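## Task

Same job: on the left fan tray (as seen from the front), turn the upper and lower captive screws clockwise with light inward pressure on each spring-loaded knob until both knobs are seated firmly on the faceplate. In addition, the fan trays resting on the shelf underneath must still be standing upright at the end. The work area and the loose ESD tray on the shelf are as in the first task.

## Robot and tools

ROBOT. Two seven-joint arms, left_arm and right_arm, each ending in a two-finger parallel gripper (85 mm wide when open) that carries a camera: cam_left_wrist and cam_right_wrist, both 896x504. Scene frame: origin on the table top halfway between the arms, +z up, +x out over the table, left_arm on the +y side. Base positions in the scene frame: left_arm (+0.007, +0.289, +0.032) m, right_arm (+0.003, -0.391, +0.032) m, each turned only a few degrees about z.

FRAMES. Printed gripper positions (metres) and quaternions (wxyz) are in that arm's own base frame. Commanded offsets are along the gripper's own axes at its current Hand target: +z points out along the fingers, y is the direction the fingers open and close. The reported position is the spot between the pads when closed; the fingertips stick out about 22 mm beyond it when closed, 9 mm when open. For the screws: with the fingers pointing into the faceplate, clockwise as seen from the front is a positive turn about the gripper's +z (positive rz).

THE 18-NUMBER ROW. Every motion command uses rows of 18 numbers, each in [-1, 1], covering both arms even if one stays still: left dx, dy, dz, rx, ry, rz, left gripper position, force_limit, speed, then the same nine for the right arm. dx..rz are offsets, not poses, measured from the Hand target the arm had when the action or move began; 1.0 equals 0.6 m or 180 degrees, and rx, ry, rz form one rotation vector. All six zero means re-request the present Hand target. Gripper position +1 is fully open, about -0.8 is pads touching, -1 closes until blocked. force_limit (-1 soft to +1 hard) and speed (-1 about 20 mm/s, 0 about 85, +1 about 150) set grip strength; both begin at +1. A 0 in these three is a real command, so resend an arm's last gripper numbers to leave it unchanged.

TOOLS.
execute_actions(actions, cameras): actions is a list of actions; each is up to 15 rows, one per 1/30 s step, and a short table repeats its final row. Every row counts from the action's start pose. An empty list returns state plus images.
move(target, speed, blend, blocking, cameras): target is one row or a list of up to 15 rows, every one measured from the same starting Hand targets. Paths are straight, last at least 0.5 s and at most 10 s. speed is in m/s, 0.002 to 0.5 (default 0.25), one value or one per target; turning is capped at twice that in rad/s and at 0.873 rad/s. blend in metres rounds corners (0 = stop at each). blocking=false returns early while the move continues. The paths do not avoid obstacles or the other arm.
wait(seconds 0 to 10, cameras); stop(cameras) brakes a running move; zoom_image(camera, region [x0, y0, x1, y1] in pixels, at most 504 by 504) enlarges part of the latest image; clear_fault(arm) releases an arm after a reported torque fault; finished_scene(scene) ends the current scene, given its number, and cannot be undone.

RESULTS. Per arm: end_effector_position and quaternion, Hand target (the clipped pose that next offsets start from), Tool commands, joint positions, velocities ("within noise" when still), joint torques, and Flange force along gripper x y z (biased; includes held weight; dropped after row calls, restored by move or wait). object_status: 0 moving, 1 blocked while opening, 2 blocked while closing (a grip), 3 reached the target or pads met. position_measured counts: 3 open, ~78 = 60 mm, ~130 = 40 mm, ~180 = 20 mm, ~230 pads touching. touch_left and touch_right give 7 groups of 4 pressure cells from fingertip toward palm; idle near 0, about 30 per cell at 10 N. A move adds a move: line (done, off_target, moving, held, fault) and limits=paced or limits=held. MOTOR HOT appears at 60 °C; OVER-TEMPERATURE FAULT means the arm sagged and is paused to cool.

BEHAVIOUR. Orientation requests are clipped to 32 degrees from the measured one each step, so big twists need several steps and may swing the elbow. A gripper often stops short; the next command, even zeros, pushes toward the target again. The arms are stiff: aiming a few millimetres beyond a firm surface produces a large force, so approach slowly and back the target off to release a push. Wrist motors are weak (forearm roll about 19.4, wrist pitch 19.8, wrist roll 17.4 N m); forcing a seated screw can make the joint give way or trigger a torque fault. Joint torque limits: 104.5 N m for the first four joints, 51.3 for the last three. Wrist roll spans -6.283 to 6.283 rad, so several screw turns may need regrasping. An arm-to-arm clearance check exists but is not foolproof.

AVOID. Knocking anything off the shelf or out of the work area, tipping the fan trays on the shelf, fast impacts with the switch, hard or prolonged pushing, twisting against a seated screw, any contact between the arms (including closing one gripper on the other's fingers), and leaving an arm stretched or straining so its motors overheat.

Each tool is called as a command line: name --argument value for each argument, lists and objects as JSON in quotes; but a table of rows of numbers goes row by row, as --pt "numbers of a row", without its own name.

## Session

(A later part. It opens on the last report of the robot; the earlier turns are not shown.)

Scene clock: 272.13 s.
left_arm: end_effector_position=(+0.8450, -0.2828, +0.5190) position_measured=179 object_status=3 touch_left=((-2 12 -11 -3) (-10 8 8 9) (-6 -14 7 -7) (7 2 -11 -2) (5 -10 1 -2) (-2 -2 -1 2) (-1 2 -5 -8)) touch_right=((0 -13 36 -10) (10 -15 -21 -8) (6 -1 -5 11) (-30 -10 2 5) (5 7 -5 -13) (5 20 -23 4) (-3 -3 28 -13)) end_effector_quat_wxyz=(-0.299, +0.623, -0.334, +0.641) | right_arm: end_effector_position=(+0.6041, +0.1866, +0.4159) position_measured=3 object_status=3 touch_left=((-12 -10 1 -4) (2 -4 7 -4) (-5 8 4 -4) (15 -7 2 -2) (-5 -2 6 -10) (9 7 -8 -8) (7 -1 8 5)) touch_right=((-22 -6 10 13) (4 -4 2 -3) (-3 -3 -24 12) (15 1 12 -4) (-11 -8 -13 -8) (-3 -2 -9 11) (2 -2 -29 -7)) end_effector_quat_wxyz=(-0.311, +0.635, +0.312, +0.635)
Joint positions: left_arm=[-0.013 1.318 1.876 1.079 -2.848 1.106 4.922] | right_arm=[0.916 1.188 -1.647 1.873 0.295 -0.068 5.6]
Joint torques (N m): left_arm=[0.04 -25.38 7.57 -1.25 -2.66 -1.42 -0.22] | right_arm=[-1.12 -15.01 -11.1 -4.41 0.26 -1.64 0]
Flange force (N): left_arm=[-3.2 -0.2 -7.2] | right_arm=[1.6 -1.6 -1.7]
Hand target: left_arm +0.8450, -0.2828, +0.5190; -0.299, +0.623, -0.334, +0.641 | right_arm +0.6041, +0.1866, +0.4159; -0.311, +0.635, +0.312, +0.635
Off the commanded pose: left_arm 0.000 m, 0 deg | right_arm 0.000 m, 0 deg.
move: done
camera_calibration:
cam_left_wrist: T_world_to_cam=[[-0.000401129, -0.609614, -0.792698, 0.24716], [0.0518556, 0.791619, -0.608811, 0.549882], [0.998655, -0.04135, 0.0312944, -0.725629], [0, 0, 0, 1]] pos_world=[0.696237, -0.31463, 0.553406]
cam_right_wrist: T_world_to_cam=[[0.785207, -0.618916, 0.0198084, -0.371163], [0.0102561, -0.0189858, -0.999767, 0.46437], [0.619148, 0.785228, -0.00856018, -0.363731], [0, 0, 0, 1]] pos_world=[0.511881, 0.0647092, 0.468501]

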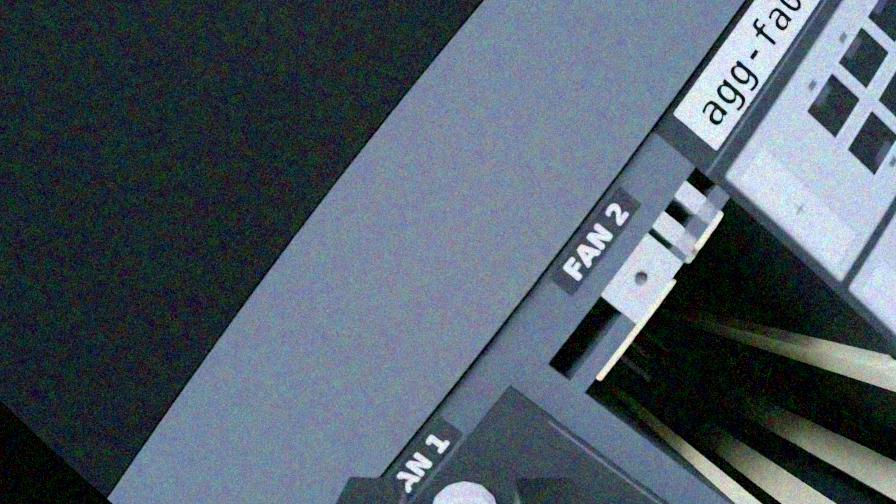

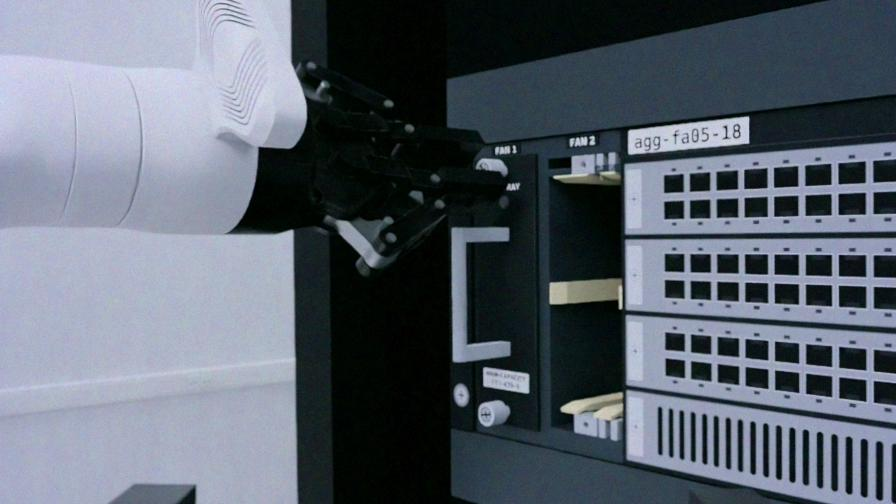

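move --target '[0,0.001,0.0125,0,0,0,-0.4,-0.5,-1,0,0,0,0,0,0,1,1,1]' --speed '[0.04]'

move --target '[0,0,0,0,0,0,-1,-0.8,-1,0,0,0,0,0,0,1,1,1]' --speed 0.05 --cameras '["cam_right_wrist"]'

Scene clock: 277.00 s.
left_arm: end_effector_position=(+0.8525, -0.2836, +0.5185) position_measured=179 object_status=3 touch_left=((-2 13 -6 -6) (-8 -1 5 10) (-3 -10 1 7) (-5 -4 -6 5) (-8 -2 -1 -4) (3 2 0 -3) (-10 -4 -3 -8)) touch_right=((-10 -2 -8 -20) (-8 18 -21 0) (18 -8 -14 14) (-4 10 -9 -14) (-19 14 16 -4) (4 -6 9 12) (4 -22 -9 -2)) end_effector_quat_wxyz=(-0.299, +0.623, -0.334, +0.641) | right_arm: end_effector_position=(+0.6041, +0.1866, +0.4159) position_measured=3 object_status=3 touch_left=((-16 8 0 9) (-2 4 0 -1) (-5 -1 -7 2) (14 -1 3 11) (-10 6 -4 -12) (5 -6 -9 12) (4 0 2 4)) touch_right=((-10 10 7 -10) (4 3 9 -12) (-1 -2 -4 -6) (-5 1 -4 -5) (7 10 -8 -9) (-17 -7 8 -7) (14 9 14 18)) end_effector_quat_wxyz=(-0.311, +0.635, +0.312, +0.635)
Joint positions: left_arm=[-0.002 1.319 1.873 1.043 -2.848 1.08 4.915] | right_arm=[0.916 1.188 -1.647 1.873 0.295 -0.068 5.6]
Joint torques (N m): left_arm=[0.02 -25.72 7.44 -1.08 -2.61 -1.47 -0.22] | right_arm=[-1.16 -15.05 -11.15 -4.38 0.28 -1.68 0.02]
Flange force (N): left_arm=[-3.2 -0.1 -7.3] | right_arm=[1.5 -1.4 -1.8]
Hand target: left_arm +0.8525, -0.2836, +0.5185; -0.299, +0.623, -0.334, +0.641 | right_arm +0.6041, +0.1866, +0.4159; -0.311, +0.635, +0.312, +0.635
Off the commanded pose: left_arm 0.000 m, 0 deg | right_arm 0.000 m, 0 deg.
move: done

Scene clock: 277.70 s.
left_arm: end_effector_position=(+0.8525, -0.2837, +0.5184) position_measured=200 object_status=0 touch_left=((1 88 445 174) (-6 35 184 63) (-5 -9 23 2) (-12 2 -3 -5) (-5 -6 -4 -10) (-5 -12 7 2) (-5 -6 -5 -6)) touch_right=((11 129 484 269) (16 57 176 51) (-7 -14 18 -18) (13 12 19 8) (23 -4 -16 -3) (0 3 -18 23) (1 -5 8 2)) end_effector_quat_wxyz=(-0.299, +0.623, -0.334, +0.641) | right_arm: end_effector_position=(+0.6041, +0.1866, +0.4159) position_measured=3 object_status=3 touch_left=((-12 -10 -8 -2) (-2 0 -2 -7) (0 17 -11 0) (4 -3 1 -11) (-14 5 -5 -19) (5 1 0 17) (-3 4 -4 6)) touch_right=((4 15 -3 -5) (-15 13 -1 5) (-32 -4 8 7) (-7 -3 -3 0) (0 -21 0 13) (-6 6 15 3) (-2 -2 5 3)) end_effector_quat_wxyz=(-0.311, +0.635, +0.312, +0.635)
Joint positions: left_arm=[-0.002 1.319 1.873 1.043 -2.848 1.08 4.915] | right_arm=[0.916 1.188 -1.647 1.873 0.295 -0.068 5.6]
Joint torques (N m): left_arm=[-0.66 -25.88 7.49 -1.78 -2.84 -1.54 -0.21] | right_arm=[-1.12 -15.04 -11.07 -4.34 0.29 -1.66 0]
Flange force (N): left_arm=[-3.7 0.7 -9.9] | right_arm=[1.7 -1.3 -1.7]
Hand target: left_arm +0.8525, -0.2836, +0.5185; -0.299, +0.623, -0.334, +0.641 | right_arm +0.6041, +0.1866, +0.4159; -0.311, +0.635, +0.312, +0.635
Off the commanded pose: left_arm 0.000 m, 0 deg | right_arm 0.000 m, 0 deg.
move: done
camera_calibration:
cam_right_wrist: T_world_to_cam=[[0.785207, -0.618916, 0.0198084, -0.371163], [0.0102561, -0.0189858, -0.999767, 0.46437], [0.619148, 0.785228, -0.00856018, -0.363731], [0, 0, 0, 1]] pos_world=[0.511881, 0.0647092, 0.468501]
Images, in order (width x height): cam_right_wrist 896x504.

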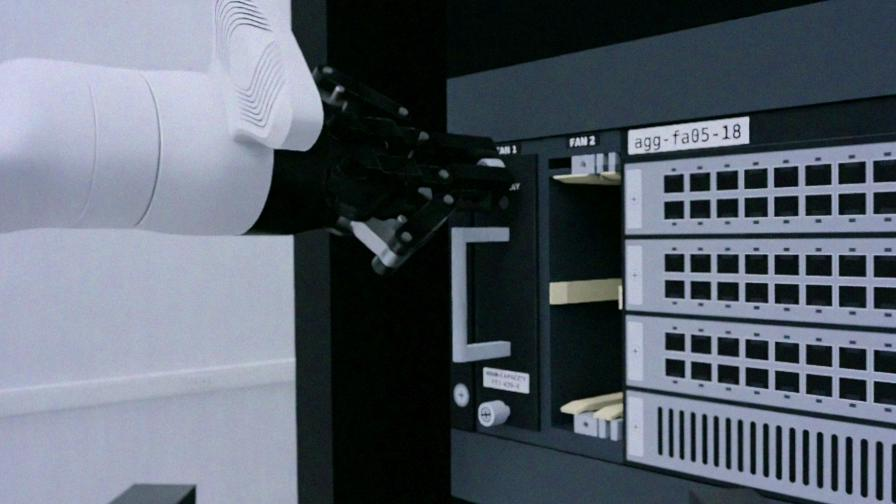

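move --target '[0,0,0,0,0,0,-0.5,-0.5,-1,0,0,0,0,0,0,1,1,1]' --speed 0.05

move --target '[0.006,0,-0.001,0,0,0,-0.5,-0.5,-1,0,0,0,0,0,0,1,1,1]' --speed 0.05

move --target '[0,0,0,0,0,0,-1,-0.5,-1,0,0,0,0,0,0,1,1,1]' --speed 0.05

Scene clock: 285.63 s.
left_arm: end_effector_position=(+0.8524, -0.2836, +0.5185) position_measured=192 object_status=3 touch_left=((3 2 -2 -2) (-4 3 9 11) (-1 -14 6 1) (-7 5 -8 -4) (-3 3 3 -8) (2 -4 -4 3) (-7 0 -14 -10)) touch_right=((22 2 -7 -3) (25 3 -5 -22) (-26 0 5 -13) (-5 19 18 -5) (-7 -6 0 -17) (21 -4 -12 14) (17 6 1 -6)) end_effector_quat_wxyz=(-0.299, +0.623, -0.334, +0.641) | right_arm: end_effector_position=(+0.6041, +0.1866, +0.4159) position_measured=3 object_status=3 touch_left=((-3 -6 13 2) (-1 -9 1 -9) (1 5 -3 -5) (10 -5 13 4) (2 8 -7 -4) (-4 -8 1 3) (-11 14 -6 -9)) touch_right=((12 -10 -4 -8) (5 2 -15 -7) (11 -9 10 -11) (-4 -7 24 -19) (-10 5 -17 -7) (0 -11 4 -3) (-14 10 -1 -17)) end_effector_quat_wxyz=(-0.311, +0.635, +0.312, +0.635)
Joint positions: left_arm=[-0.002 1.319 1.873 1.043 -2.848 1.08 4.915] | right_arm=[0.916 1.188 -1.647 1.873 0.295 -0.068 5.6]
Joint torques (N m): left_arm=[-0.01 -25.72 7.44 -1.19 -2.61 -1.46 -0.22] | right_arm=[-1.14 -15.05 -11.11 -4.41 0.25 -1.67 0.01]
Flange force (N): left_arm=[-3.4 0.0 -7.7] | right_arm=[1.5 -1.4 -1.8]
Hand target: left_arm +0.8525, -0.2836, +0.5185; -0.299, +0.623, -0.334, +0.641 | right_arm +0.6041, +0.1866, +0.4159; -0.311, +0.635, +0.312, +0.635
Off the commanded pose: left_arm 0.000 m, 0 deg | right_arm 0.000 m, 0 deg.
move: done

Scene clock: 286.33 s.
left_arm: end_effector_position=(+0.8517, -0.2865, +0.5206) position_measured=192 object_status=3 touch_left=((3 15 -7 1) (-3 2 5 7) (2 -14 1 -5) (-9 -2 -2 3) (-3 -9 3 -3) (-2 7 -1 9) (-10 -1 -2 -7)) touch_right=((7 14 -12 6) (19 7 -9 8) (-3 19 5 -10) (-13 -14 18 -3) (10 9 21 1) (24 -19 -1 18) (-6 23 14 9)) end_effector_quat_wxyz=(-0.299, +0.623, -0.334, +0.641) | right_arm: end_effector_position=(+0.6041, +0.1866, +0.4159) position_measured=3 object_status=3 touch_left=((-20 -4 -2 -4) (0 8 -12 -1) (7 5 5 -2) (13 5 2 3) (3 -2 4 -9) (8 0 9 -1) (-6 14 -3 -6)) touch_right=((-18 4 -5 -6) (-4 -15 8 5) (6 6 -7 4) (2 6 10 10) (8 -11 -4 -3) (-22 7 -1 13) (8 2 12 9)) end_effector_quat_wxyz=(-0.311, +0.635, +0.312, +0.635)
Joint positions: left_arm=[0.005 1.316 1.873 1.035 -2.847 1.081 4.913] | right_arm=[0.916 1.188 -1.647 1.873 0.295 -0.068 5.6]
Joint torques (N m): left_arm=[0.01 -25.75 7.37 -1.2 -2.63 -1.46 -0.18] | right_arm=[-1.16 -15.06 -11.13 -4.42 0.27 -1.68 0]
Flange force (N): left_arm=[-3.5 -0.1 -7.8] | right_arm=[1.5 -1.4 -1.9]
Hand target: left_arm +0.8517, -0.2865, +0.5206; -0.299, +0.623, -0.334, +0.641 | right_arm +0.6041, +0.1866, +0.4159; -0.311, +0.635, +0.312, +0.635
Off the commanded pose: left_arm 0.000 m, 0 deg | right_arm 0.000 m, 0 deg.
move: done

Scene clock: 286.83 s.
left_arm: end_effector_position=(+0.8517, -0.2865, +0.5206) position_measured=201 object_status=0 touch_left=((65 354 423 74) (6 123 113 16) (-4 -10 -1 -1) (-7 6 -7 -1) (-4 3 0 -2) (-2 -3 3 9) (-6 -3 -2 -8)) touch_right=((63 476 448 90) (4 103 90 -6) (-12 18 -11 -5) (-43 -4 17 22) (33 5 16 11) (18 24 14 27) (-13 14 -6 -4)) end_effector_quat_wxyz=(-0.299, +0.623, -0.334, +0.641) | right_arm: end_effector_position=(+0.6041, +0.1866, +0.4159) position_measured=3 object_status=3 touch_left=((-12 3 -3 1) (-7 -8 -6 -17) (4 -6 -6 2) (17 -1 0 -3) (-6 3 -5 -19) (4 -1 0 9) (-3 9 0 -3)) touch_right=((-10 2 4 15) (5 -7 -1 2) (16 -2 -12 -4) (9 -8 8 0) (-19 -4 8 -8) (5 -12 -1 13) (-8 2 8 4)) end_effector_quat_wxyz=(-0.311, +0.635, +0.312, +0.635)
Joint positions: left_arm=[0.005 1.316 1.873 1.035 -2.847 1.081 4.913] | right_arm=[0.916 1.188 -1.647 1.873 0.295 -0.068 5.6]
Joint torques (N m): left_arm=[-0.57 -25.78 7.39 -1.72 -2.77 -1.54 -0.22] | right_arm=[-1.12 -15.03 -11.11 -4.38 0.28 -1.64 -0.02]
Flange force (N): left_arm=[-3.8 0.5 -9.8] | right_arm=[1.5 -1.5 -1.7]
Hand target: left_arm +0.8517, -0.2865, +0.5206; -0.299, +0.623, -0.334, +0.641 | right_arm +0.6041, +0.1866, +0.4159; -0.311, +0.635, +0.312, +0.635
Off the commanded pose: left_arm 0.000 m, 0 deg | right_arm 0.000 m, 0 deg.
move: done

move --target '[0,0,0.0042,0,0,0,-1,-0.5,-1,0,0,0,0,0,0,1,1,1]' --speed 0.02

Scene clock: 291.23 s.
left_arm: end_effector_position=(+0.8541, -0.2867, +0.5208) position_measured=201 object_status=2 touch_left=((71 360 429 86) (-3 145 125 17) (2 -1 17 7) (-4 7 -3 -4) (3 -3 1 -4) (-1 -2 8 -4) (0 -4 -2 -8)) touch_right=((60 495 460 79) (26 138 107 4) (16 3 -8 4) (-12 -19 6 33) (10 4 16 -15) (12 -15 19 -10) (-1 24 0 -9)) end_effector_quat_wxyz=(-0.299, +0.623, -0.334, +0.641) | right_arm: end_effector_position=(+0.6041, +0.1866, +0.4159) position_measured=3 object_status=3 touch_left=((-6 -4 2 -6) (4 4 2 -13) (-9 9 -2 0) (10 0 7 4) (-7 8 -5 -11) (0 3 -8 -1) (13 19 -5 -8)) touch_right=((-8 3 5 5) (5 -21 5 -1) (4 -5 0 -8) (18 2 16 5) (-6 10 -20 11) (-5 0 -3 4) (15 -1 -6 -22)) end_effector_quat_wxyz=(-0.311, +0.635, +0.312, +0.635)
Joint positions: left_arm=[0.009 1.316 1.873 1.023 -2.847 1.073 4.91] | right_arm=[0.916 1.188 -1.647 1.873 0.295 -0.068 5.6]
Joint torques (N m): left_arm=[-2.81 -25.58 7.24 -4.56 -3.65 -2.49 -0.25] | right_arm=[-1.15 -15 -11.11 -4.37 0.29 -1.64 0.02]
Flange force (N): left_arm=[-6.9 2.4 -24.4] | right_arm=[1.7 -1.5 -1.7]
Hand target: left_arm +0.8542, -0.2866, +0.5206; -0.299, +0.623, -0.334, +0.641 | right_arm +0.6041, +0.1866, +0.4159; -0.311, +0.635, +0.312, +0.635
Off the commanded pose: left_arm 0.000 m, 0 deg | right_arm 0.000 m, 0 deg.
move: done

move --pt "0 0 0 0 0 0.55 -1 -0.5 -1 0 0 0 0 0 0 1 1 1" --pt "0 0 0.0001 0 0 -0.9 -1 -0.5 -1 0 0 0 0 0 0 1 1 1" --speed 0.43 --blend 0.003

Scene clock: 298.80 s.
left_arm: end_effector_position=(+0.8543, -0.2866, +0.5206) position_measured=201 object_status=2 touch_left=((67 364 436 85) (9 159 143 21) (1 -8 17 1) (2 -4 -11 3) (-2 -8 -6 -2) (-8 -1 8 -6) (0 2 2 -16)) touch_right=((41 474 449 91) (-3 167 121 16) (9 -39 14 18) (-21 6 10 12) (1 8 11 12) (12 9 10 0) (-8 8 4 10)) end_effector_quat_wxyz=(+0.586, +0.428, +0.563, +0.395) | right_arm: end_effector_position=(+0.6041, +0.1866, +0.4159) position_measured=3 object_status=3 touch_left=((-12 -4 -1 -6) (-9 -2 3 -6) (-7 8 5 6) (10 1 -12 3) (-4 -1 -10 -7) (-5 -4 -8 3) (-8 8 -9 -4)) touch_right=((-6 2 -3 7) (2 2 7 -4) (1 -15 -6 -16) (5 -5 18 -9) (13 14 -9 -18) (7 -4 8 7) (-1 8 -10 1)) end_effector_quat_wxyz=(-0.311, +0.635, +0.312, +0.635)
Joint positions: left_arm=[0.104 0.88 0.797 1.016 -2.302 0.716 2.086] | right_arm=[0.916 1.188 -1.647 1.873 0.295 -0.068 5.6]
Joint torques (N m): left_arm=[-5.9 -16.87 0.93 -13.2 -2.11 0.01 -0.24] | right_arm=[-1.13 -15.01 -11.12 -4.43 0.29 -1.64 0]
Flange force (N): left_arm=[2.7 1.6 -34.1] | right_arm=[1.6 -1.7 -1.8]
Hand target: left_arm +0.8543, -0.2866, +0.5206; +0.586, +0.428, +0.563, +0.395 | right_arm +0.6041, +0.1866, +0.4159; -0.311, +0.635, +0.312, +0.635
Off the commanded pose: left_arm 0.000 m, 0 deg | right_arm 0.000 m, 0 deg.
move: done

move --pt "0 0 -0.0001 0 0 0.55 -1 -0.5 -1 0 0 0 0 0 0 1 1 1" --pt "0 0 -0.0001 0 0 -0.9 -1 -0.5 -1 0 0 0 0 0 0 1 1 1" --speed 0.43 --blend 0.003

Scene clock: 307.00 s.
left_arm: end_effector_position=(+0.8542, -0.2866, +0.5206) position_measured=201 object_status=2 touch_left=((74 364 446 78) (5 170 143 13) (-10 -7 13 -5) (-5 -8 -6 3) (-3 0 -5 -8) (-2 6 -1 5) (-11 -1 -3 -3)) touch_right=((58 465 469 136) (24 136 105 14) (-12 -14 -17 15) (-12 18 34 -9) (-17 -13 -3 13) (-2 -3 11 -8) (11 -21 14 -9)) end_effector_quat_wxyz=(+0.482, -0.489, +0.511, -0.517) | right_arm: end_effector_position=(+0.6041, +0.1866, +0.4159) position_measured=3 object_status=3 touch_left=((0 5 6 3) (-3 1 -12 0) (-5 6 -4 0) (-1 -6 8 -6) (-5 -4 -5 -16) (-7 -7 -14 -6) (1 18 -2 -12)) touch_right=((-4 -4 4 7) (1 7 5 3) (-6 -2 12 10) (-8 -29 3 22) (-6 5 -4 -4) (5 -22 9 -13) (4 0 -10 -5)) end_effector_quat_wxyz=(-0.311, +0.635, +0.312, +0.635)
Joint positions: left_arm=[0.544 0.79 -0.283 0.989 -1.991 0.308 -0.911] | right_arm=[0.916 1.188 -1.647 1.873 0.295 -0.068 5.6]
Joint torques (N m): left_arm=[-1.9 -17.64 -1.42 -13.16 -1.08 0.02 -0.16] | right_arm=[-1.11 -15.03 -11.12 -4.41 0.3 -1.64 0.03]
Flange force (N): left_arm=no reading | right_arm=[1.6 -1.6 -1.7]
Hand target: left_arm +0.8542, -0.2866, +0.5206; +0.482, -0.489, +0.511, -0.517 | right_arm +0.6041, +0.1866, +0.4159; -0.311, +0.635, +0.312, +0.635
Off the commanded pose: left_arm 0.000 m, 0 deg | right_arm 0.000 m, 0 deg.
move: done

move --pt "0 0 0 0 0 0 -0.4 -0.5 -1 0 0 0 0 0 0 1 1 1" --pt "0 0 -0.042 0 0 0 -0.4 -0.5 -1 0 0 0 0 0 0 1 1 1" --speed '[0.05,0.1]' --cameras '["cam_right_wrist"]'

zoom_image --camera "cam_right_wrist" --region '[430, 120, 550, 200]'

Scene clock: 312.77 s.
left_arm: end_effector_position=(+0.8291, -0.2852, +0.5207) position_measured=179 object_status=3 touch_left=((-3 10 -1 -8) (-2 6 8 8) (-5 -6 14 4) (2 4 -6 2) (-2 3 6 -6) (-3 -3 -11 6) (3 -6 7 -11)) touch_right=((15 2 7 -14) (-23 -5 -1 -16) (-1 -11 -35 5) (-6 16 13 -6) (-1 15 9 -21) (20 -5 -9 -3) (-39 40 3 4)) end_effector_quat_wxyz=(+0.482, -0.489, +0.511, -0.517) | right_arm: end_effector_position=(+0.6041, +0.1866, +0.4159) position_measured=3 object_status=3 touch_left=((-4 0 6 -15) (-1 -4 12 -1) (-4 3 -4 6) (5 12 5 0) (-9 -8 -6 -9) (7 1 -3 -4) (-16 3 -7 -5)) touch_right=((3 11 -1 16) (1 14 6 -12) (6 8 -12 -9) (7 -4 2 13) (-10 -14 -5 0) (-10 -4 13 5) (10 2 7 5)) end_effector_quat_wxyz=(-0.311, +0.635, +0.312, +0.635)
Joint positions: left_arm=[0.566 0.728 -0.267 1.108 -2.114 0.357 -0.8] | right_arm=[0.916 1.188 -1.647 1.873 0.295 -0.068 5.6]
Joint torques (N m): left_arm=[0.07 -24.01 -1.72 -12.36 -1.03 1.73 -0.16] | right_arm=[-1.12 -15.06 -11.15 -4.37 0.27 -1.67 0.01]
Flange force (N): left_arm=no reading | right_arm=[1.5 -1.3 -1.7]
Hand target: left_arm +0.8291, -0.2852, +0.5207; +0.482, -0.489, +0.511, -0.517 | right_arm +0.6041, +0.1866, +0.4159; -0.311, +0.635, +0.312, +0.635
Off the commanded pose: left_arm 0.000 m, 0 deg | right_arm 0.000 m, 0 deg.
move: done
camera_calibration:
cam_right_wrist: T_world_to_cam=[[0.785207, -0.618916, 0.0198084, -0.371163], [0.0102561, -0.0189858, -0.999767, 0.46437], [0.619148, 0.785228, -0.00856018, -0.363731], [0, 0, 0, 1]] pos_world=[0.511881, 0.0647092, 0.468501]
Images, in order (width x height): cam_right_wrist 896x504.

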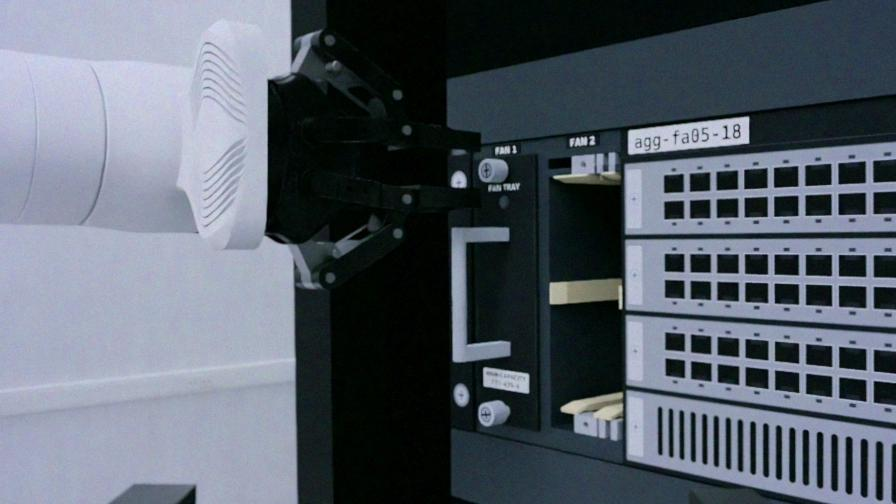

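Scaled by 4.200 from the camera's 896x504 image, which has a finer 1280x720 frame.

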